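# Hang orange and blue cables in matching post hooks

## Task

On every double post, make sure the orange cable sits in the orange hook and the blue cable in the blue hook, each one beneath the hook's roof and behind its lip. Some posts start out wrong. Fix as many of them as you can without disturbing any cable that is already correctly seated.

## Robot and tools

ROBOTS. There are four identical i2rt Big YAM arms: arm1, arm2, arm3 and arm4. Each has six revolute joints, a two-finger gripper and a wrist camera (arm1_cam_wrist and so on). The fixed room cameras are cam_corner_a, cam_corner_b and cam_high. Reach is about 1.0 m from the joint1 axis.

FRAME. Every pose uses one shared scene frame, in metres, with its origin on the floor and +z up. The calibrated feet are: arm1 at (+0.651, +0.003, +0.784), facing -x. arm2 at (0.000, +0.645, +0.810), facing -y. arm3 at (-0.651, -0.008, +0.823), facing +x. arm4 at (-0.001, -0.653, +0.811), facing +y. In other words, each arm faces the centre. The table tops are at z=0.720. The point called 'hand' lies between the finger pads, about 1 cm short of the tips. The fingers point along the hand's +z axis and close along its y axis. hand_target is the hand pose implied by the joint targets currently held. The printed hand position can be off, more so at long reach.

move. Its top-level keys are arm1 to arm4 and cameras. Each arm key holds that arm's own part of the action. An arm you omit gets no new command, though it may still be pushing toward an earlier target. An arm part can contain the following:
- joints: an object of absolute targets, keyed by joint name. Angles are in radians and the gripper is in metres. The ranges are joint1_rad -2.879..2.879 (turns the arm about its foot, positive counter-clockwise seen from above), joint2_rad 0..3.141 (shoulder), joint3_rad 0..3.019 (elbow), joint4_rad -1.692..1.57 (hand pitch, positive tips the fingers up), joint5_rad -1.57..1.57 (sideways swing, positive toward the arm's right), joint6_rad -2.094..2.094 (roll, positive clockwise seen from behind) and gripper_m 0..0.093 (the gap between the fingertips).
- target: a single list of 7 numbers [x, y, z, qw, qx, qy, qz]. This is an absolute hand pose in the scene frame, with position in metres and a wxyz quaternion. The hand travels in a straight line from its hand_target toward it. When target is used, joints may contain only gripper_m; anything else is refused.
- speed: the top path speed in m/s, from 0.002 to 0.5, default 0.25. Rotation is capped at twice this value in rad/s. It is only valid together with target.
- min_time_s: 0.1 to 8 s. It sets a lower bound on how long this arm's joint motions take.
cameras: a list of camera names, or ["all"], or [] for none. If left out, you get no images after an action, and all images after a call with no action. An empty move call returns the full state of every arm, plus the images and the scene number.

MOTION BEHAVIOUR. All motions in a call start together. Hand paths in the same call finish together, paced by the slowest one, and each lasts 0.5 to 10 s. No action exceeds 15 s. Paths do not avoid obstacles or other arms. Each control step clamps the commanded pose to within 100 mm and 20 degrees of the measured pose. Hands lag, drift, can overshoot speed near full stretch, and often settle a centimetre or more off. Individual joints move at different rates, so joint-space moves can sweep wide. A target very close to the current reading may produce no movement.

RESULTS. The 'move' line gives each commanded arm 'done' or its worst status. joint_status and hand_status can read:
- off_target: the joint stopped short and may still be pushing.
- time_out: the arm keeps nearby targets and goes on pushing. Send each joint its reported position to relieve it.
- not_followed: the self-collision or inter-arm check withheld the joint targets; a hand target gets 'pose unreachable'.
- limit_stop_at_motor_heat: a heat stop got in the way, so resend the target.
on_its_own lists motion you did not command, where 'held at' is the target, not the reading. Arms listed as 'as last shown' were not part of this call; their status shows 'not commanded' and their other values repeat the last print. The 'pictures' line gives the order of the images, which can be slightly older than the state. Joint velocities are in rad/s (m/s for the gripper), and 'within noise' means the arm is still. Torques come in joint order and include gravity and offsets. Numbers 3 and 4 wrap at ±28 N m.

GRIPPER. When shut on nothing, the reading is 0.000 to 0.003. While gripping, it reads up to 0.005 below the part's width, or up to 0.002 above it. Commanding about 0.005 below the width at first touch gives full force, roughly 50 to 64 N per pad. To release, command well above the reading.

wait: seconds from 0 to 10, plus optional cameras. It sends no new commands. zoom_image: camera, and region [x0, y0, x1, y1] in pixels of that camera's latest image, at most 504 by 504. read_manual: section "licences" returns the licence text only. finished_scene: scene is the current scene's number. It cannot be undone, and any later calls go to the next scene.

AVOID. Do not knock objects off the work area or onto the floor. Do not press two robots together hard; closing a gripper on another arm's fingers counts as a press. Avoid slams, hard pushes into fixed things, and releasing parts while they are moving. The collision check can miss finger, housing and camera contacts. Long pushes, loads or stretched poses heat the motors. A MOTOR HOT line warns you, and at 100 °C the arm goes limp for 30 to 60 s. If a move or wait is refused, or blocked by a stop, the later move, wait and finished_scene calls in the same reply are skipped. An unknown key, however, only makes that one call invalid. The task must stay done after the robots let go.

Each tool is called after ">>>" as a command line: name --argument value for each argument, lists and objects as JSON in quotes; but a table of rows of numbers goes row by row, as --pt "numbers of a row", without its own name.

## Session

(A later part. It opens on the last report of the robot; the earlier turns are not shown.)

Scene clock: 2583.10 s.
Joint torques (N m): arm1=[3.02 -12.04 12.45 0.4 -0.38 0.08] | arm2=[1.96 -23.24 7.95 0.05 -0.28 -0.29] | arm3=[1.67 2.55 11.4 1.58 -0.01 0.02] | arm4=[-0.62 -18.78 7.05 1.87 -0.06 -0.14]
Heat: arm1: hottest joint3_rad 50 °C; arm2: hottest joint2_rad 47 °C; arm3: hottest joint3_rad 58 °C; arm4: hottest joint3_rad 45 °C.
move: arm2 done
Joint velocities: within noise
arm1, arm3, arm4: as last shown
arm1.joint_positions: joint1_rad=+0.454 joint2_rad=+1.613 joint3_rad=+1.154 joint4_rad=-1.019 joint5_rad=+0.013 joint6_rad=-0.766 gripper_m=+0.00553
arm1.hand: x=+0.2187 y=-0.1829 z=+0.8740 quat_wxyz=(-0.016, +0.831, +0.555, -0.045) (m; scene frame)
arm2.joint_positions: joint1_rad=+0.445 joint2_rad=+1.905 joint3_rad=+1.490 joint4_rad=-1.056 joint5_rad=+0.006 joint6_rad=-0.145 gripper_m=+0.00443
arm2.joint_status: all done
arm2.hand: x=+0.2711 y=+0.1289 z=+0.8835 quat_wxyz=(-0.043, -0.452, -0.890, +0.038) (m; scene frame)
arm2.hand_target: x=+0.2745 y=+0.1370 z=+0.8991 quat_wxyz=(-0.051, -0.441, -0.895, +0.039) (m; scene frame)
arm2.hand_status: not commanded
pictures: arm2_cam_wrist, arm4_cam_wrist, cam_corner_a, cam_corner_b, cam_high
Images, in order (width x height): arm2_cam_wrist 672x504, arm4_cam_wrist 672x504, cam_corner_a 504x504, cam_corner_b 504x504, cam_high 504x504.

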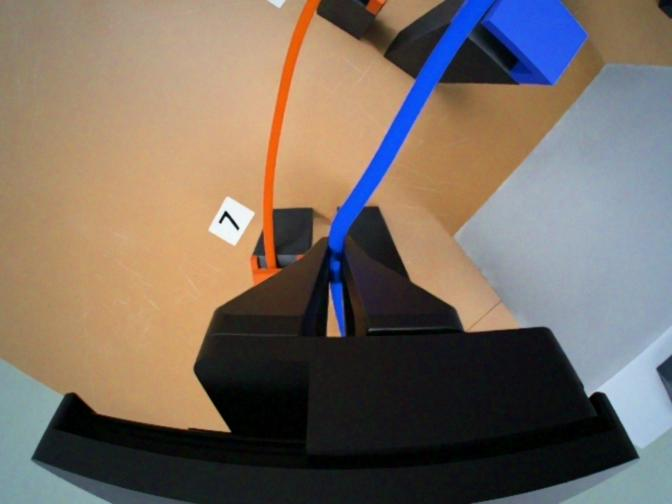

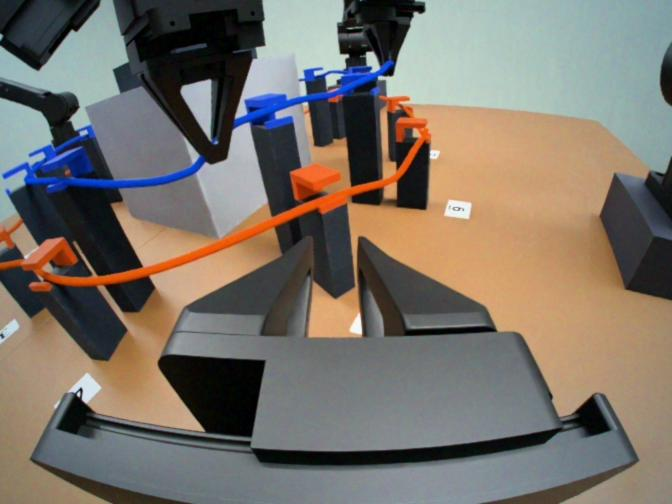

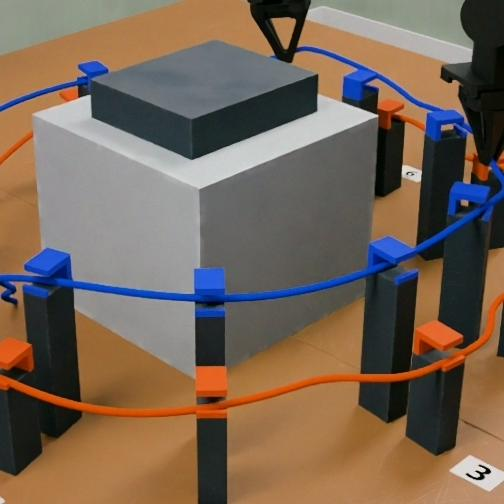

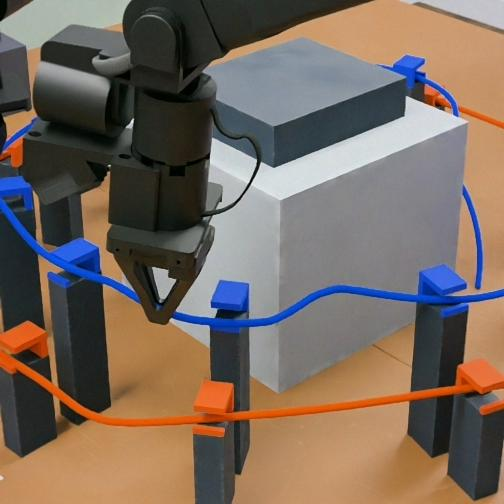

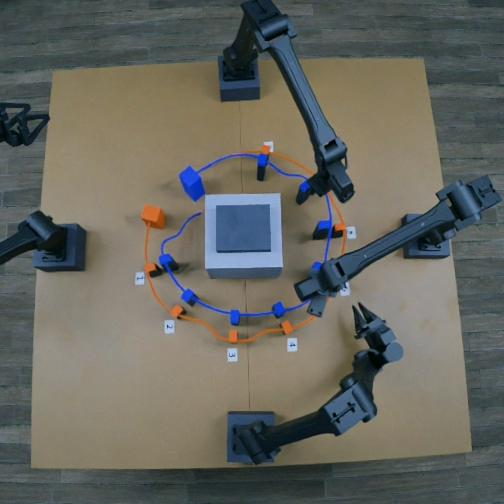

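>>> move --arm1 '{"joints": {"joint1_rad": 0.498, "joint2_rad": 1.663, "joint3_rad": 1.263, "joint4_rad": -1.02, "joint5_rad": 0, "joint6_rad": -0.74}, "min_time_s": 1.3}' --arm2 '{"joints": {"joint1_rad": 0.432, "joint2_rad": 2.008, "joint3_rad": 1.674, "joint4_rad": -1.161, "joint5_rad": 0, "joint6_rad": 0.1}, "min_time_s": 1.3}' --cameras '["arm4_cam_wrist", "arm2_cam_wrist", "cam_corner_b", "cam_high", "cam_corner_a"]'

>>> zoom_image --camera "arm4_cam_wrist" --region '[180, 40, 420, 200]'

>>> zoom_image --camera "cam_corner_b" --region '[30, 220, 130, 320]'

>>> zoom_image --camera "cam_high" --region '[270, 150, 370, 320]'

>>> zoom_image --camera "cam_corner_b" --region '[150, 230, 290, 350]'

Scene clock: 2635.53 s.
Joint torques (N m): arm1=[2.55 -12.98 12.4 0.42 -0.15 0.04] | arm2=[0.5 -19.6 13.08 -0.12 -0.22 -0.1] | arm3=[1.61 2.55 11.4 1.58 -0.01 0.02] | arm4=[-0.79 -19.02 6.95 1.87 -0.07 -0.16]
Heat: arm1: hottest joint3_rad 51 °C; arm2: hottest joint2_rad 41 °C; arm3: hottest joint3_rad 58 °C; arm4: hottest joint3_rad 44 °C.
move: arm1 done; arm2 done
Joint velocities: within noise
arm1.joint_positions: joint1_rad=+0.480 joint2_rad=+1.649 joint3_rad=+1.204 joint4_rad=-1.022 joint5_rad=+0.007 joint6_rad=-0.744 gripper_m=+0.00553
arm1.joint_status: all done
arm1.hand: x=+0.2073 y=-0.2031 z=+0.8760 quat_wxyz=(-0.012, +0.829, +0.557, -0.051) (m; scene frame)
arm1.hand_target: x=+0.1902 y=-0.2227 z=+0.8918 quat_wxyz=(-0.012, +0.824, +0.562, -0.075) (m; scene frame)
arm1.hand_status: not commanded
arm2.joint_positions: joint1_rad=+0.438 joint2_rad=+1.991 joint3_rad=+1.623 joint4_rad=-1.147 joint5_rad=+0.005 joint6_rad=+0.096 gripper_m=+0.00443
arm2.joint_status: all done
arm2.hand: x=+0.2784 y=+0.1055 z=+0.8821 quat_wxyz=(-0.028, -0.560, -0.828, +0.021) (m; scene frame)
arm2.hand_target: x=+0.2827 y=+0.0911 z=+0.8912 quat_wxyz=(-0.038, -0.563, -0.825, +0.024) (m; scene frame)
arm2.hand_status: not commanded
arm3, arm4: as last shown
pictures: arm2_cam_wrist, arm4_cam_wrist, cam_corner_a, cam_corner_b, cam_high
Images, in order (width x height): arm2_cam_wrist 672x504, arm4_cam_wrist 672x504, cam_corner_a 504x504, cam_corner_b 504x504, cam_high 504x504.

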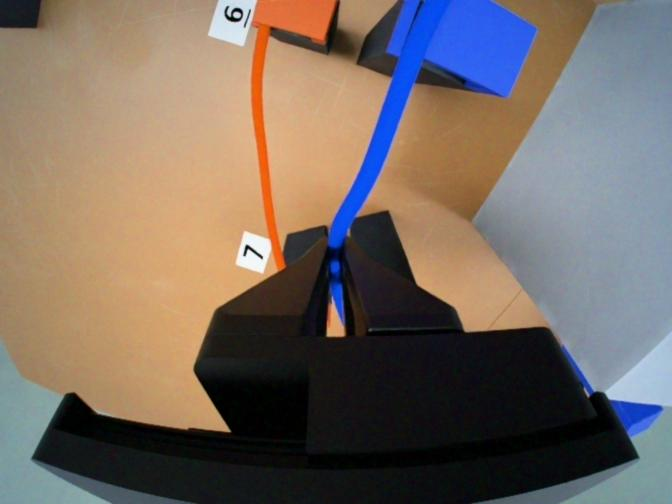

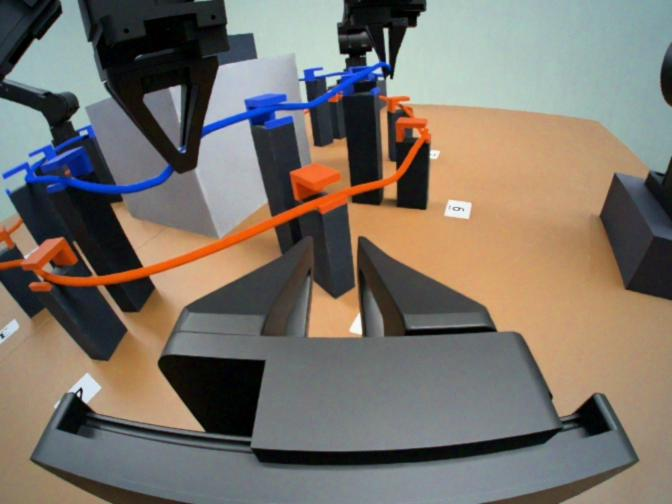

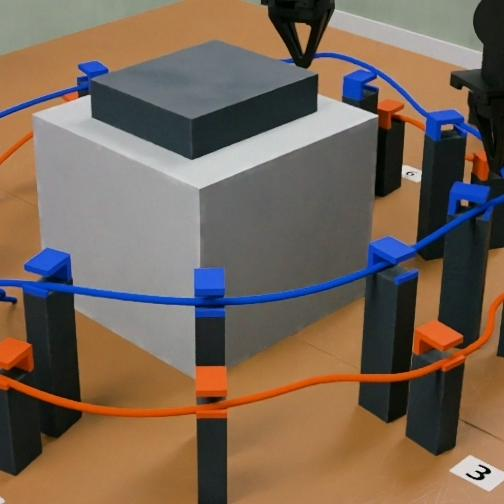

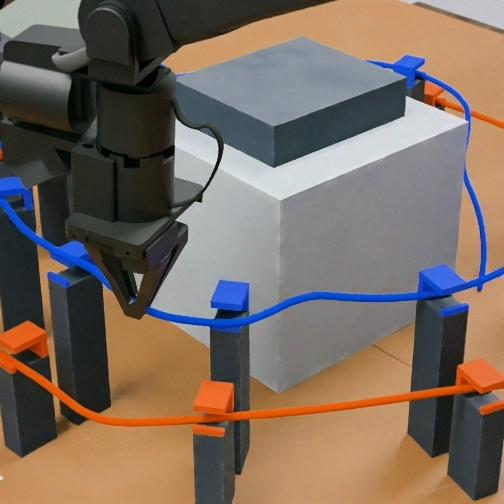

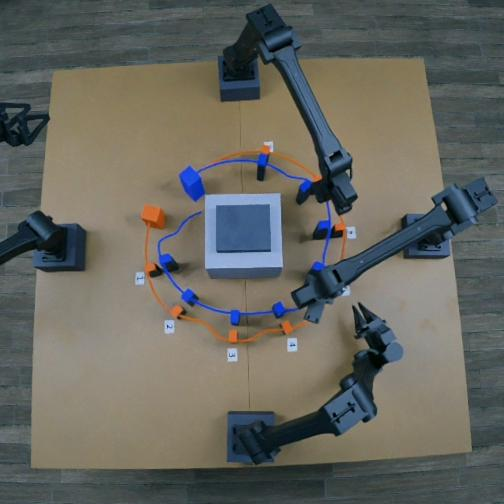

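Scaled by 2.100 from the camera's 672x504 image, which has a finer 960x720 frame.

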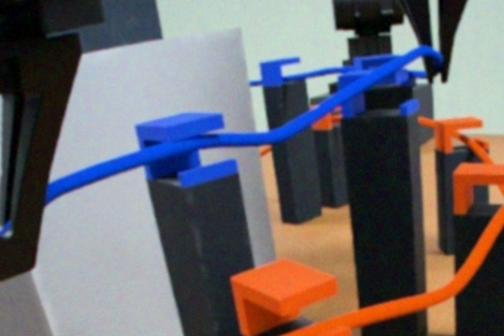

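Scaled by 5.040 from the camera's 504x504 image, which has a finer 720x720 frame.

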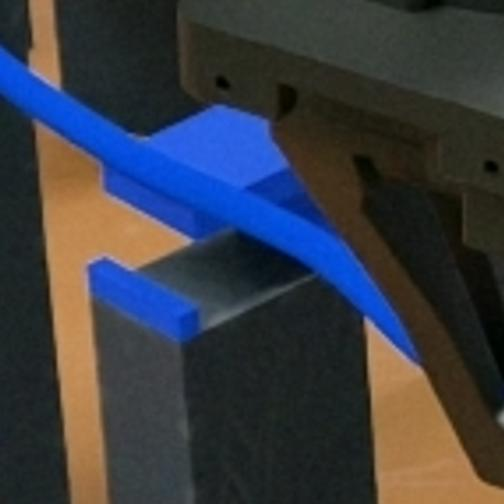

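Scaled by 2.965 from the camera's 504x504 image, which has a finer 720x720 frame.

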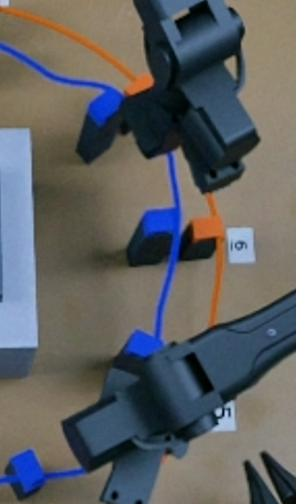

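Scaled by 3.600 from the camera's 504x504 image, which has a finer 720x720 frame.

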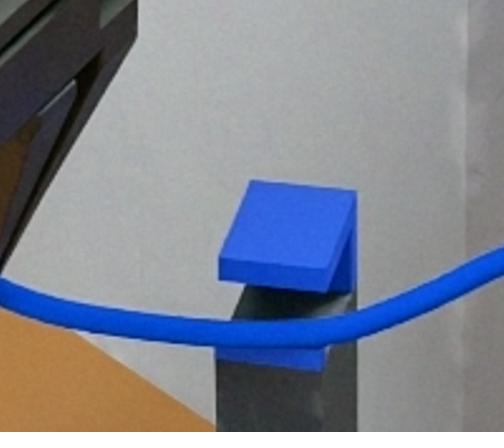

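>>> move --arm2 '{"joints": {"joint1_rad": 0.432, "joint2_rad": 2.038, "joint3_rad": 1.674, "joint4_rad": -1.13, "joint5_rad": 0, "joint6_rad": 0.1}, "min_time_s": 0.8}' --cameras '["arm4_cam_wrist", "cam_corner_b", "cam_high"]'

>>> zoom_image --camera "arm4_cam_wrist" --region '[180, 40, 420, 200]'

>>> zoom_image --camera "cam_corner_b" --region '[30, 220, 130, 320]'

>>> zoom_image --camera "cam_high" --region '[270, 150, 370, 320]'

Scene clock: 2655.17 s.
Joint torques (N m): arm1=[3.08 -13.33 12.31 0.46 -0.13 0.07] | arm2=[0.5 -19.25 12.6 1.07 -0.23 -0.1] | arm3=[1.61 2.49 11.4 1.58 -0.01 0.02] | arm4=[-0.73 -19.25 6.98 1.96 -0.06 -0.15]
Heat: arm1: hottest joint3_rad 51 °C; arm2: hottest joint2_rad 42 °C; arm3: hottest joint3_rad 58 °C; arm4: hottest joint3_rad 44 °C.
move: arm2 done
Joint velocities: within noise
arm1, arm3, arm4: as last shown
arm1.joint_positions: joint1_rad=+0.480 joint2_rad=+1.649 joint3_rad=+1.204 joint4_rad=-1.022 joint5_rad=+0.006 joint6_rad=-0.744 gripper_m=+0.00553
arm1.hand: x=+0.2073 y=-0.2032 z=+0.8760 quat_wxyz=(-0.012, +0.829, +0.557, -0.051) (m; scene frame)
arm2.joint_positions: joint1_rad=+0.438 joint2_rad=+2.016 joint3_rad=+1.628 joint4_rad=-1.146 joint5_rad=+0.004 joint6_rad=+0.097 gripper_m=+0.00443
arm2.joint_status: all done
arm2.hand: x=+0.2786 y=+0.1052 z=+0.8693 quat_wxyz=(-0.020, -0.560, -0.828, +0.016) (m; scene frame)
arm2.hand_target: x=+0.2854 y=+0.0861 z=+0.8736 quat_wxyz=(-0.039, -0.563, -0.825, +0.024) (m; scene frame)
arm2.hand_status: not commanded
pictures: arm4_cam_wrist, cam_corner_b, cam_high
Images, in order (width x height): arm4_cam_wrist 672x504, cam_corner_b 504x504, cam_high 504x504.

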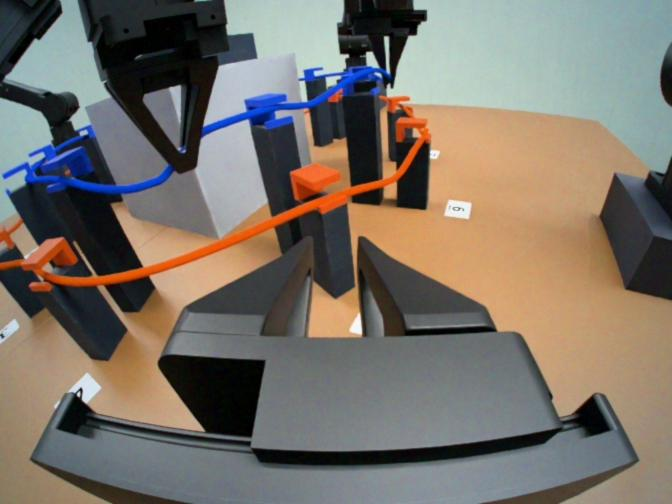

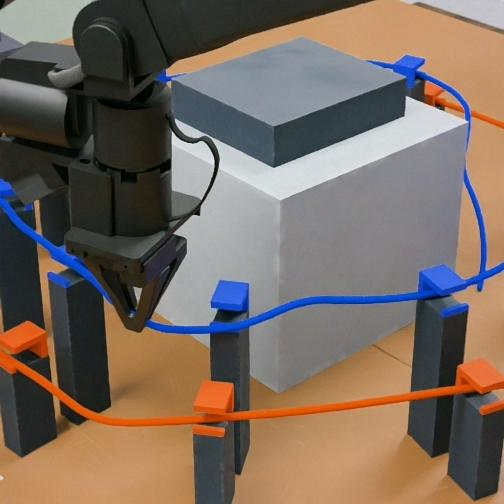

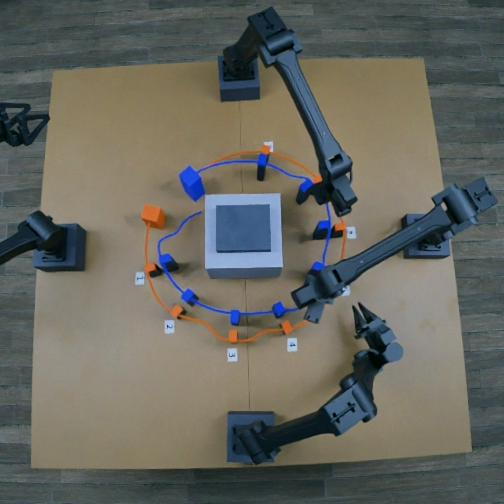

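Scaled by 2.100 from the camera's 672x504 image, which has a finer 960x720 frame.

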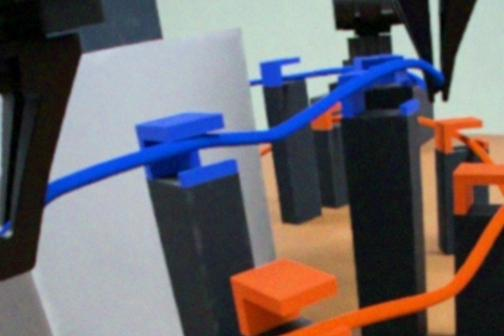

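Scaled by 5.040 from the camera's 504x504 image, which has a finer 720x720 frame.

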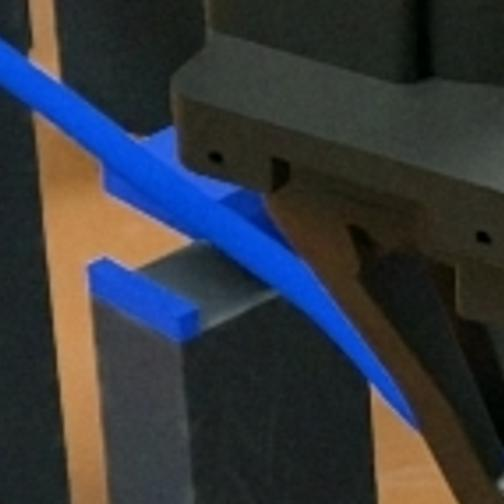

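Scaled by 2.965 from the camera's 504x504 image, which has a finer 720x720 frame.

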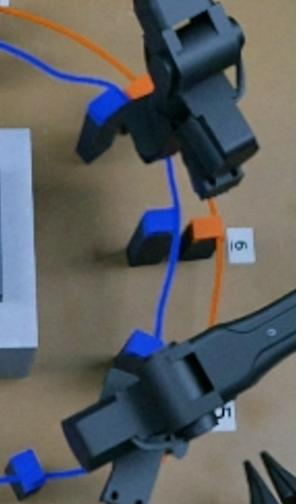

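>>> move --arm2 '{"joints": {"joint1_rad": 0.475, "joint2_rad": 2.17, "joint3_rad": 1.943, "joint4_rad": -1.484, "joint5_rad": 0, "joint6_rad": 0.42}, "min_time_s": 1.3}' --cameras '["arm4_cam_wrist", "cam_corner_b", "cam_high", "arm2_cam_wrist"]'

>>> zoom_image --camera "arm4_cam_wrist" --region '[180, 40, 420, 200]'

>>> zoom_image --camera "cam_corner_b" --region '[30, 220, 130, 320]'

>>> zoom_image --camera "cam_high" --region '[270, 150, 370, 320]'

Scene clock: 2688.20 s.
Joint torques (N m): arm1=[1.9 -13.16 12.18 0.32 -0.07 0.03] | arm2=[3.55 -22.36 13.96 -0.18 -0.3 0.01] | arm3=[1.61 2.49 11.4 1.58 -0.01 0.02] | arm4=[-0.79 -19.25 7.01 1.94 -0.08 -0.13]
Heat: arm1: hottest joint3_rad 52 °C; arm2: hottest joint3_rad 44 °C; arm3: hottest joint3_rad 58 °C; arm4: hottest joint3_rad 44 °C.
move: arm2 done
Joint velocities: within noise
arm1.joint_positions: joint1_rad=+0.482 joint2_rad=+1.649 joint3_rad=+1.207 joint4_rad=-1.022 joint5_rad=+0.005 joint6_rad=-0.743 gripper_m=+0.00553
arm1.joint_status: not commanded
arm1.hand: x=+0.2069 y=-0.2049 z=+0.8770 quat_wxyz=(-0.011, +0.829, +0.557, -0.052) (m; scene frame)
arm1.hand_target: x=+0.1902 y=-0.2226 z=+0.8917 quat_wxyz=(-0.012, +0.824, +0.561, -0.075) (m; scene frame)
arm1.hand_status: not commanded
arm2.joint_positions: joint1_rad=+0.448 joint2_rad=+2.158 joint3_rad=+1.880 joint4_rad=-1.481 joint5_rad=+0.008 joint6_rad=+0.406 gripper_m=+0.00443
arm2.joint_status: all done
arm2.hand: x=+0.2840 y=+0.1078 z=+0.8784 quat_wxyz=(+0.084, -0.675, -0.733, -0.023) (m; scene frame)
arm2.hand_target: x=+0.3092 y=+0.0990 z=+0.8922 quat_wxyz=(+0.061, -0.671, -0.738, -0.017) (m; scene frame)
arm2.hand_status: not commanded
arm3.joint_positions: joint1_rad=+0.813 joint2_rad=+0.637 joint3_rad=+1.446 joint4_rad=-1.210 joint5_rad=+0.107 joint6_rad=-0.407 gripper_m=+0.09396
arm3.joint_status: not commanded
arm3.hand: x=-0.4606 y=+0.1666 z=+1.4097 quat_wxyz=(-0.543, +0.455, -0.703, -0.064) (m; scene frame)
arm3.hand_target: x=-0.4629 y=+0.1641 z=+1.4194 quat_wxyz=(-0.552, +0.451, -0.698, -0.066) (m; scene frame)
arm3.hand_status: not commanded
arm4: as last shown
pictures: arm2_cam_wrist, arm4_cam_wrist, cam_corner_b, cam_high
Images, in order (width x height): arm2_cam_wrist 672x504, arm4_cam_wrist 672x504, cam_corner_b 504x504, cam_high 504x504.

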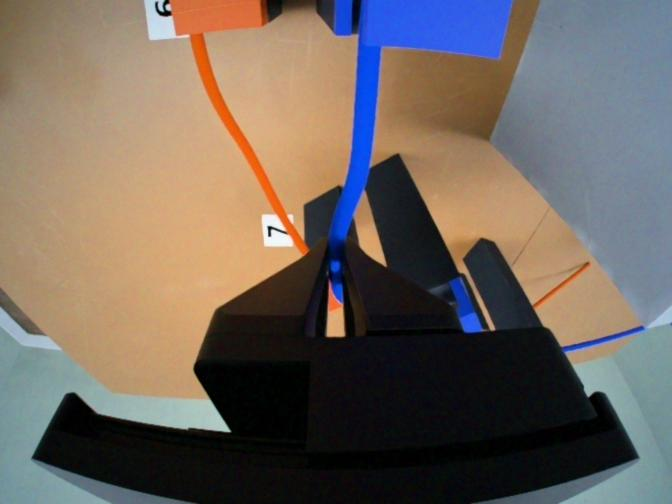

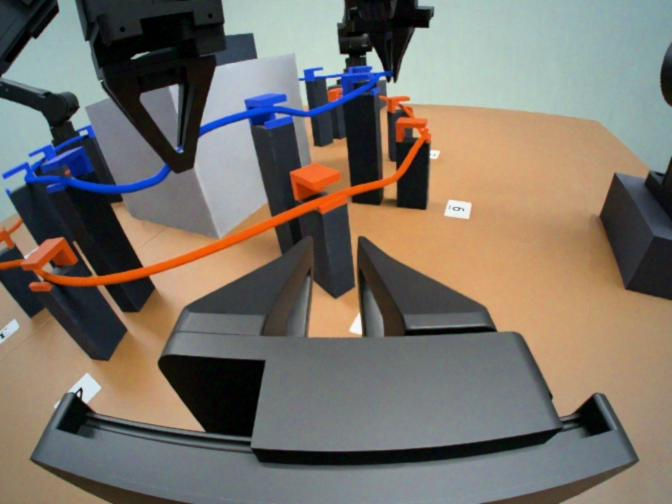

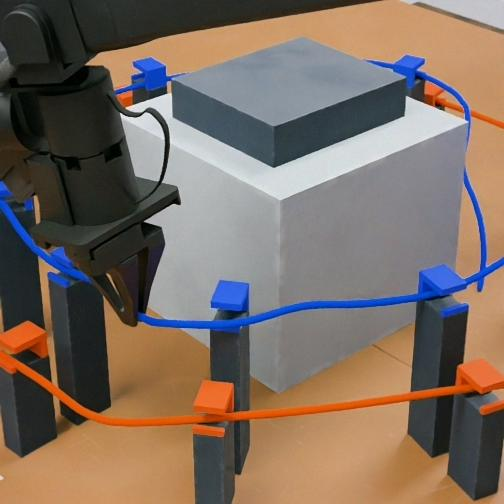

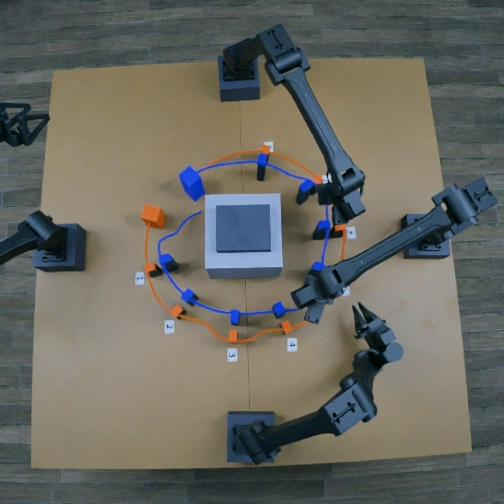

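Scaled by 2.100 from the camera's 672x504 image, which has a finer 960x720 frame.

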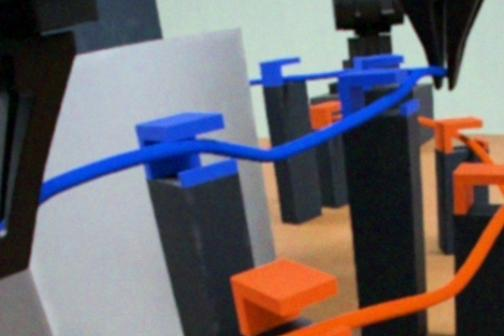

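Scaled by 5.040 from the camera's 504x504 image, which has a finer 720x720 frame.

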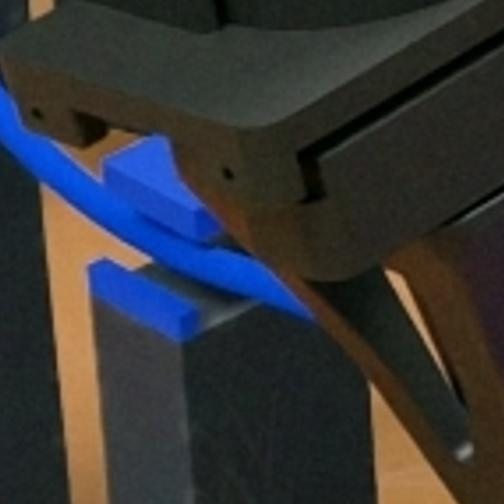

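Scaled by 2.965 from the camera's 504x504 image, which has a finer 720x720 frame.

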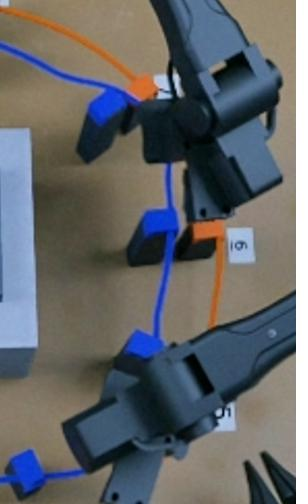

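>>> zoom_image --camera "arm4_cam_wrist" --region '[320, 55, 410, 115]'

>>> zoom_image --camera "cam_high" --region '[295, 200, 345, 250]'

>>> zoom_image --camera "cam_corner_b" --region '[30, 235, 100, 305]'

>>> zoom_image --camera "arm4_cam_wrist" --region '[220, 80, 320, 140]'

>>> zoom_image --camera "cam_high" --region '[290, 240, 340, 290]'

Scaled by 5.600 from the camera's 672x504 image, which has a finer 960x720 frame.

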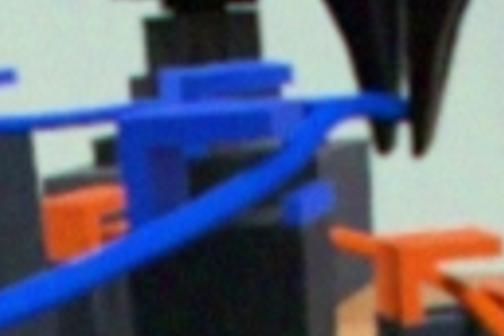

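Scaled by 10.080 from the camera's 504x504 image, which has a finer 720x720 frame.

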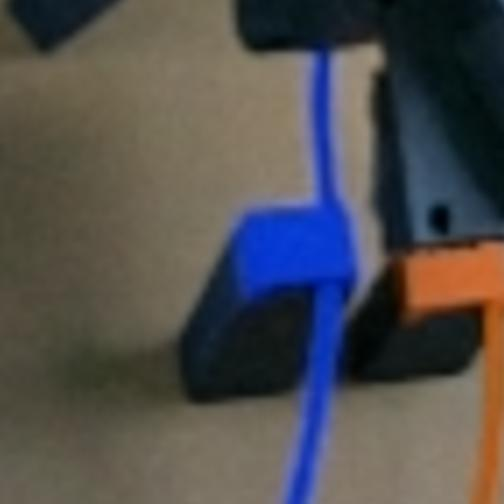

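Scaled by 7.200 from the camera's 504x504 image, which has a finer 720x720 frame.

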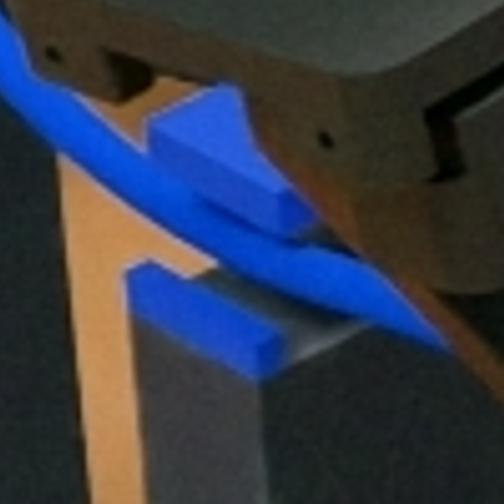

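Scaled by 5.040 from the camera's 672x504 image, which has a finer 960x720 frame.

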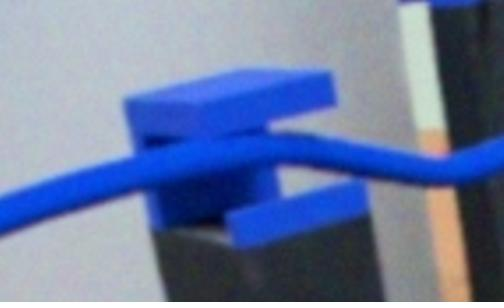

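Scaled by 10.080 from the camera's 504x504 image, which has a finer 720x720 frame.

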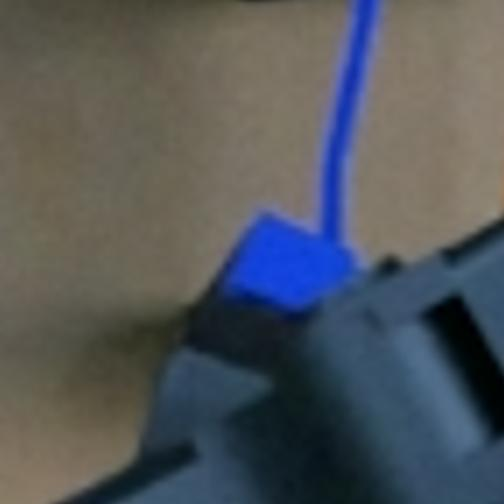

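>>> zoom_image --camera "cam_corner_b" --region '[120, 230, 290, 370]'

>>> zoom_image --camera "cam_high" --region '[240, 140, 340, 220]'

Scaled by 2.965 from the camera's 504x504 image, which has a finer 720x720 frame.

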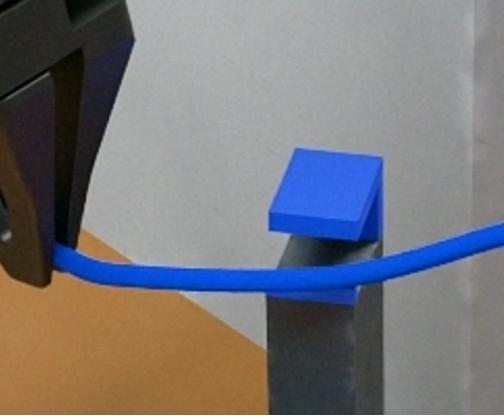

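Scaled by 5.040 from the camera's 504x504 image, which has a finer 720x720 frame.

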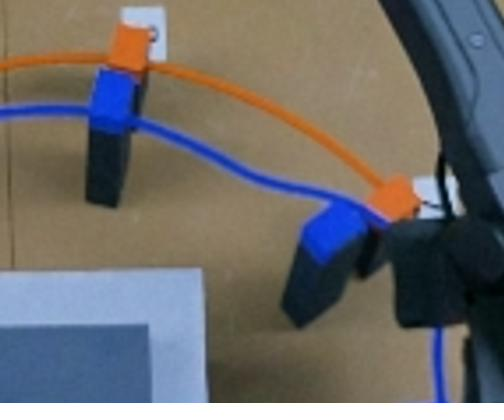

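>>> move --arm2 '{"joints": {"joint1_rad": 0.388, "joint2_rad": 2.064, "joint3_rad": 1.795, "joint4_rad": -1.398, "joint5_rad": 0, "joint6_rad": 0.12}, "min_time_s": 1.2}' --cameras '["arm4_cam_wrist", "cam_corner_b", "cam_high", "cam_corner_a"]'

>>> zoom_image --camera "cam_corner_b" --region '[120, 230, 290, 370]'

>>> zoom_image --camera "cam_high" --region '[260, 140, 360, 260]'

>>> zoom_image --camera "arm4_cam_wrist" --region '[220, 50, 420, 140]'

>>> zoom_image --camera "cam_corner_b" --region '[30, 235, 100, 305]'

Scene clock: 2784.80 s.
Joint torques (N m): arm1=[2.14 -12.98 12.18 0.43 -0.05 0.06] | arm2=[0.03 -25.82 9.16 0.42 -0.05 -0.21] | arm3=[1.61 2.49 11.41 1.58 -0.01 0.02] | arm4=[-0.73 -19.19 6.94 1.89 -0.05 -0.15]
Heat: arm1: hottest joint3_rad 51 °C; arm2: hottest joint3_rad 50 °C; arm3: hottest joint3_rad 59 °C; arm4: hottest joint3_rad 43 °C.
move: arm2 done
Joint velocities: within noise
arm1.joint_positions: joint1_rad=+0.483 joint2_rad=+1.649 joint3_rad=+1.207 joint4_rad=-1.022 joint5_rad=+0.004 joint6_rad=-0.743 gripper_m=+0.00553
arm1.joint_status: not commanded
arm1.hand: x=+0.2071 y=-0.2053 z=+0.8769 quat_wxyz=(-0.011, +0.828, +0.557, -0.052) (m; scene frame)
arm1.hand_target: x=+0.1903 y=-0.2227 z=+0.8917 quat_wxyz=(-0.012, +0.824, +0.561, -0.075) (m; scene frame)
arm1.hand_status: not commanded
arm2.joint_positions: joint1_rad=+0.396 joint2_rad=+2.100 joint3_rad=+1.789 joint4_rad=-1.409 joint5_rad=+0.000 joint6_rad=+0.132 gripper_m=+0.00443
arm2.joint_status: all done
arm2.hand: x=+0.2522 y=+0.1039 z=+0.8795 quat_wxyz=(+0.060, -0.590, -0.804, -0.030) (m; scene frame)
arm2.hand_target: x=+0.2507 y=+0.0960 z=+0.9021 quat_wxyz=(+0.037, -0.590, -0.807, -0.018) (m; scene frame)
arm2.hand_status: not commanded
arm3, arm4: as last shown
pictures: arm4_cam_wrist, cam_corner_a, cam_corner_b, cam_high
Images, in order (width x height): arm4_cam_wrist 672x504, cam_corner_a 504x504, cam_corner_b 504x504, cam_high 504x504.

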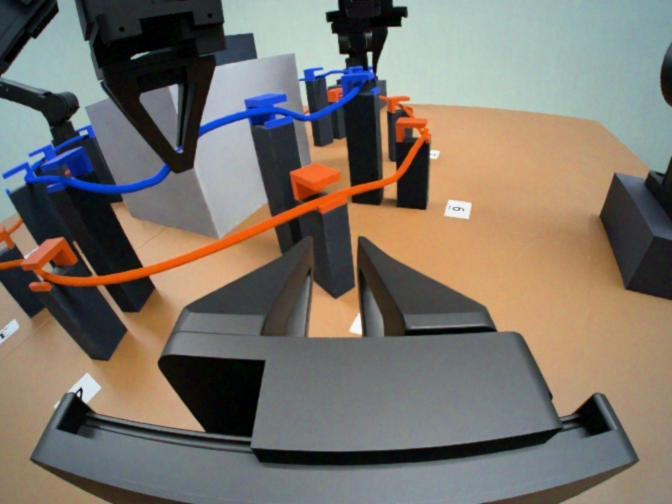

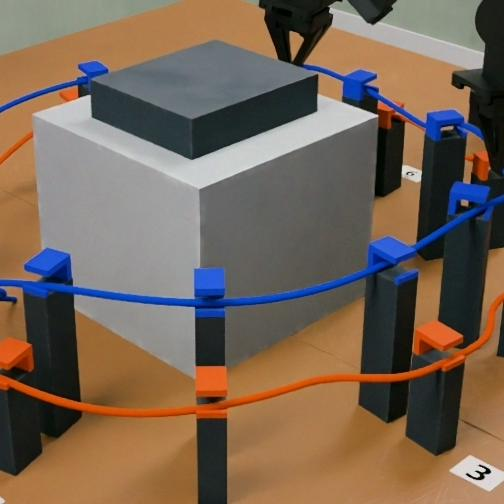

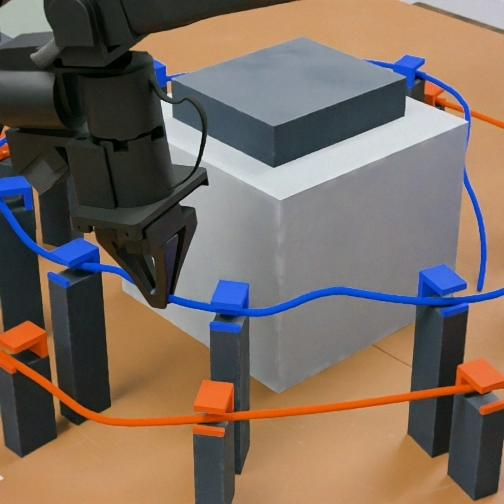

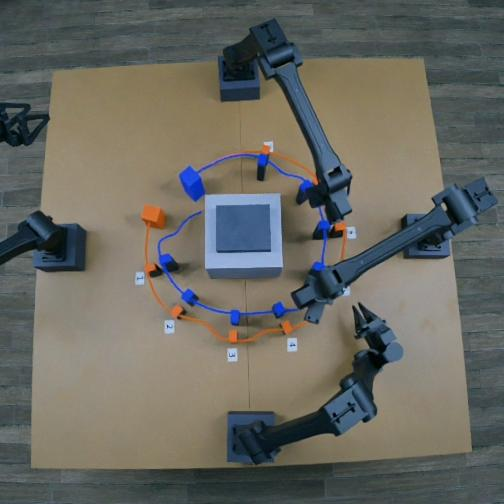

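Scaled by 2.965 from the camera's 504x504 image, which has a finer 720x720 frame.

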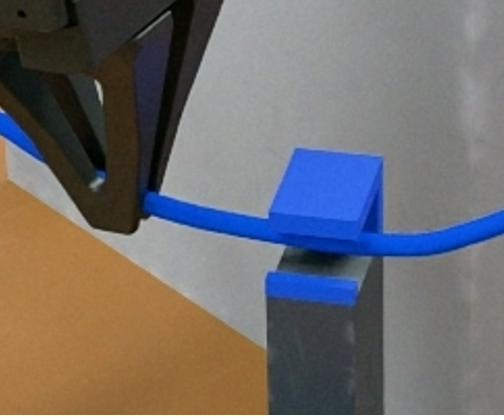

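Scaled by 4.200 from the camera's 504x504 image, which has a finer 720x720 frame.

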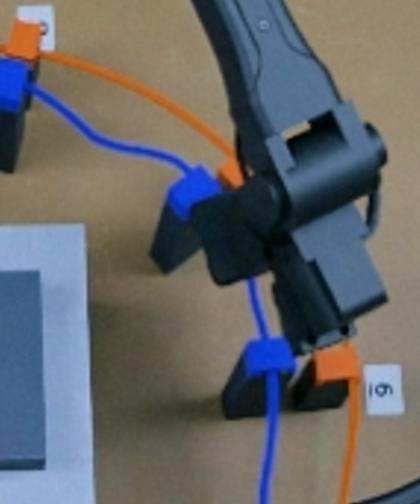

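Scaled by 2.520 from the camera's 672x504 image, which has a finer 960x720 frame.

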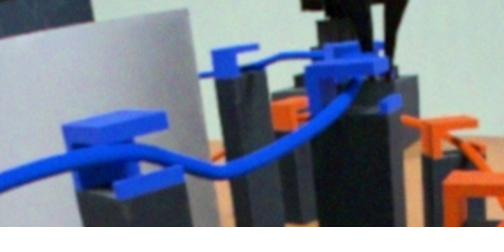

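Scaled by 7.200 from the camera's 504x504 image, which has a finer 720x720 frame.

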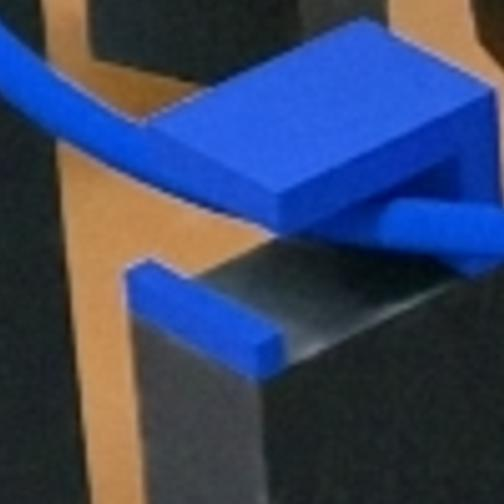

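>>> zoom_image --camera "cam_high" --region '[285, 165, 325, 205]'

>>> zoom_image --camera "cam_corner_b" --region '[195, 265, 265, 335]'

>>> zoom_image --camera "arm4_cam_wrist" --region '[235, 85, 305, 135]'

>>> zoom_image --camera "cam_corner_a" --region '[404, 90, 504, 220]'

Scaled by 12.600 from the camera's 504x504 image, which has a finer 720x720 frame.

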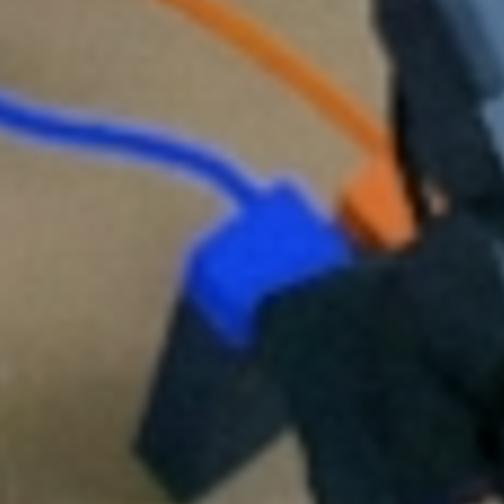

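Scaled by 7.200 from the camera's 504x504 image, which has a finer 720x720 frame.

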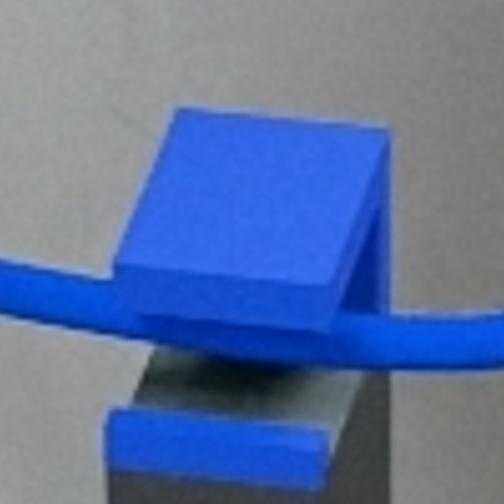

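Scaled by 7.200 from the camera's 672x504 image, which has a finer 960x720 frame.

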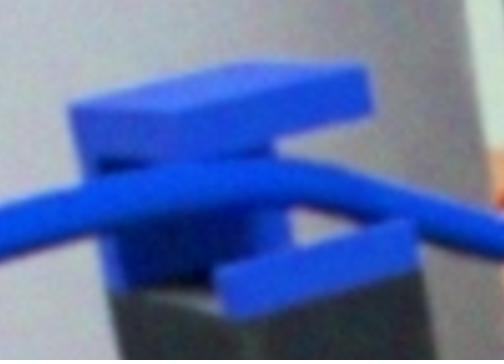

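Scaled by 3.877 from the camera's 504x504 image, which has a finer 720x720 frame.

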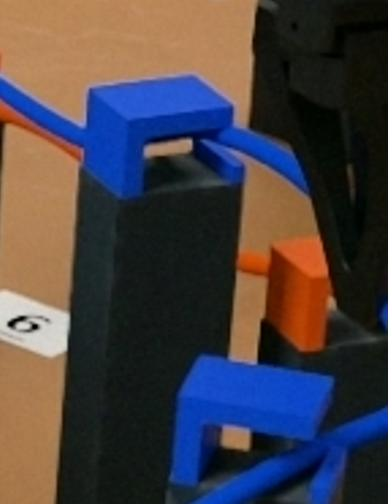

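>>> move --arm1 '{"joints": {"joint1_rad": 0.443, "joint2_rad": 1.69, "joint3_rad": 1.286, "joint4_rad": -1.02, "joint5_rad": 0, "joint6_rad": -0.74}, "min_time_s": 1.0}' --arm2 '{"joints": {"joint1_rad": 0.372, "joint2_rad": 2.06, "joint3_rad": 1.768, "joint4_rad": -1.385, "joint5_rad": 0, "joint6_rad": 0.10}, "min_time_s": 1.0}' --cameras '["arm4_cam_wrist", "cam_corner_b", "cam_high", "cam_corner_a"]'

>>> zoom_image --camera "cam_corner_b" --region '[195, 265, 265, 335]'

>>> zoom_image --camera "arm4_cam_wrist" --region '[235, 85, 305, 135]'

>>> zoom_image --camera "cam_corner_b" --region '[30, 235, 100, 305]'

>>> zoom_image --camera "cam_corner_a" --region '[404, 90, 504, 220]'

>>> zoom_image --camera "cam_high" --region '[280, 150, 360, 300]'

Scene clock: 2841.97 s.
Joint torques (N m): arm1=[0.79 -13.1 11.92 0.39 0 0.07] | arm2=[0.15 -26.29 8.98 0.5 -0.05 -0.27] | arm3=[1.61 2.55 11.4 1.58 -0.01 0.02] | arm4=[-0.85 -19.25 7.01 1.91 -0.06 -0.16]
Heat: arm1: hottest joint3_rad 52 °C; arm2: hottest joint2_rad 48 °C; arm3: hottest joint3_rad 59 °C; arm4: hottest joint3_rad 42 °C.
move: arm1 done; arm2 done
Joint velocities: within noise
arm1.joint_positions: joint1_rad=+0.451 joint2_rad=+1.674 joint3_rad=+1.234 joint4_rad=-1.022 joint5_rad=+0.003 joint6_rad=-0.743 gripper_m=+0.00553
arm1.joint_status: all done
arm1.hand: x=+0.1914 y=-0.1952 z=+0.8755 quat_wxyz=(-0.012, +0.837, +0.544, -0.054) (m; scene frame)
arm1.hand_target: x=+0.1707 y=-0.2002 z=+0.8875 quat_wxyz=(-0.014, +0.839, +0.539, -0.073) (m; scene frame)
arm1.hand_status: not commanded
arm2.joint_positions: joint1_rad=+0.384 joint2_rad=+2.100 joint3_rad=+1.763 joint4_rad=-1.397 joint5_rad=+0.000 joint6_rad=+0.112 gripper_m=+0.00443
arm2.joint_status: all done
arm2.hand: x=+0.2427 y=+0.1066 z=+0.8706 quat_wxyz=(+0.065, -0.587, -0.806, -0.035) (m; scene frame)
arm2.hand_target: x=+0.2392 y=+0.0974 z=+0.8950 quat_wxyz=(+0.041, -0.588, -0.807, -0.021) (m; scene frame)
arm2.hand_status: not commanded
arm3, arm4: as last shown
pictures: arm4_cam_wrist, cam_corner_a, cam_corner_b, cam_high
Images, in order (width x height): arm4_cam_wrist 672x504, cam_corner_a 504x504, cam_corner_b 504x504, cam_high 504x504.

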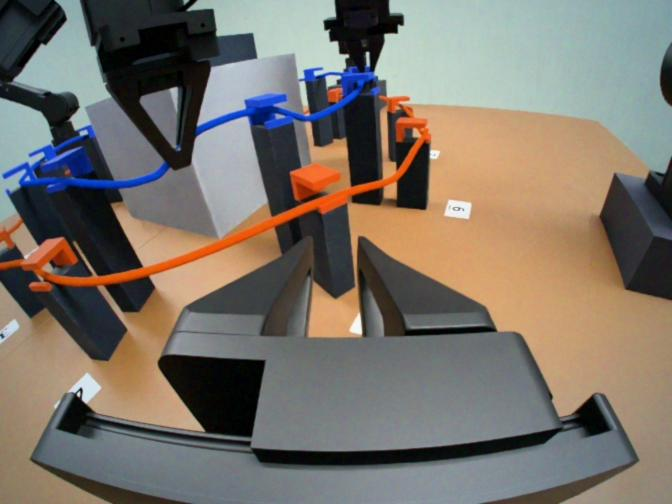

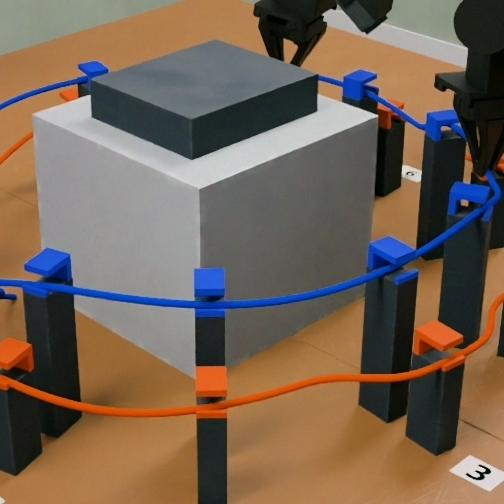

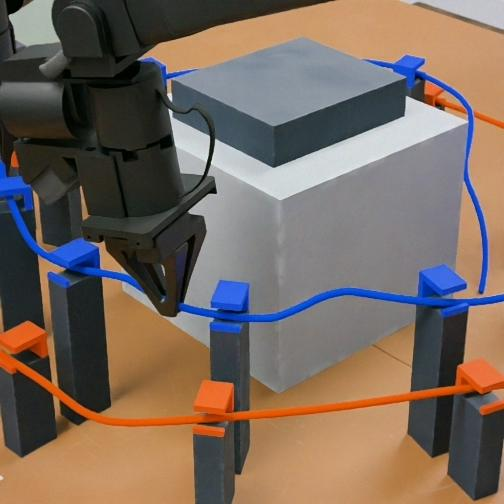

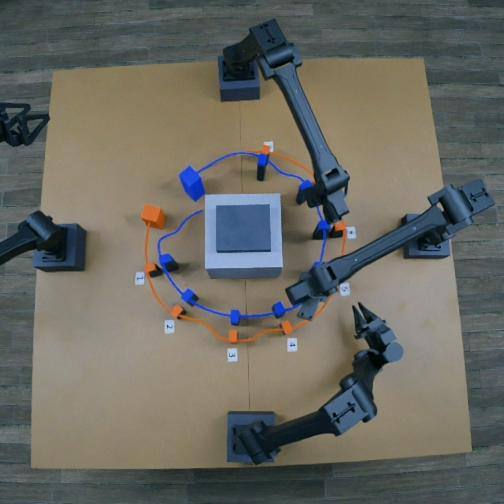

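Scaled by 7.200 from the camera's 504x504 image, which has a finer 720x720 frame.

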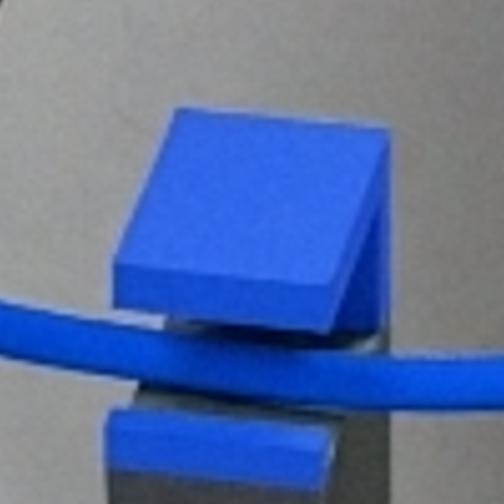

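Scaled by 7.200 from the camera's 672x504 image, which has a finer 960x720 frame.

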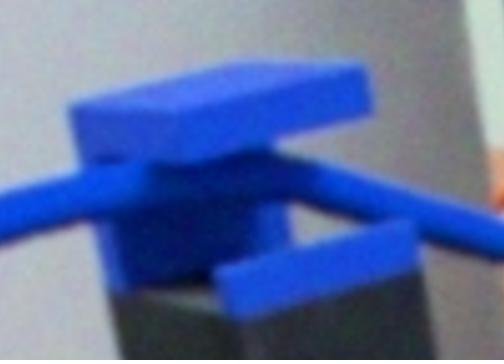

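Scaled by 7.200 from the camera's 504x504 image, which has a finer 720x720 frame.

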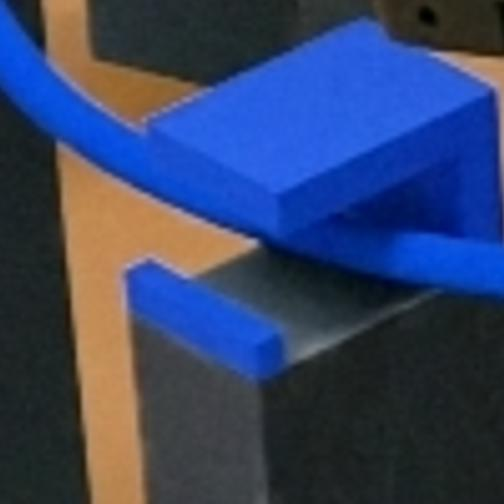

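Scaled by 3.877 from the camera's 504x504 image, which has a finer 720x720 frame.

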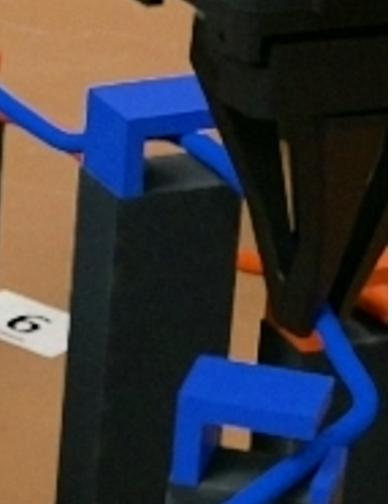

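Scaled by 3.360 from the camera's 504x504 image, which has a finer 720x720 frame.

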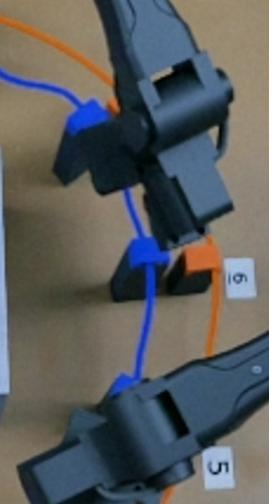

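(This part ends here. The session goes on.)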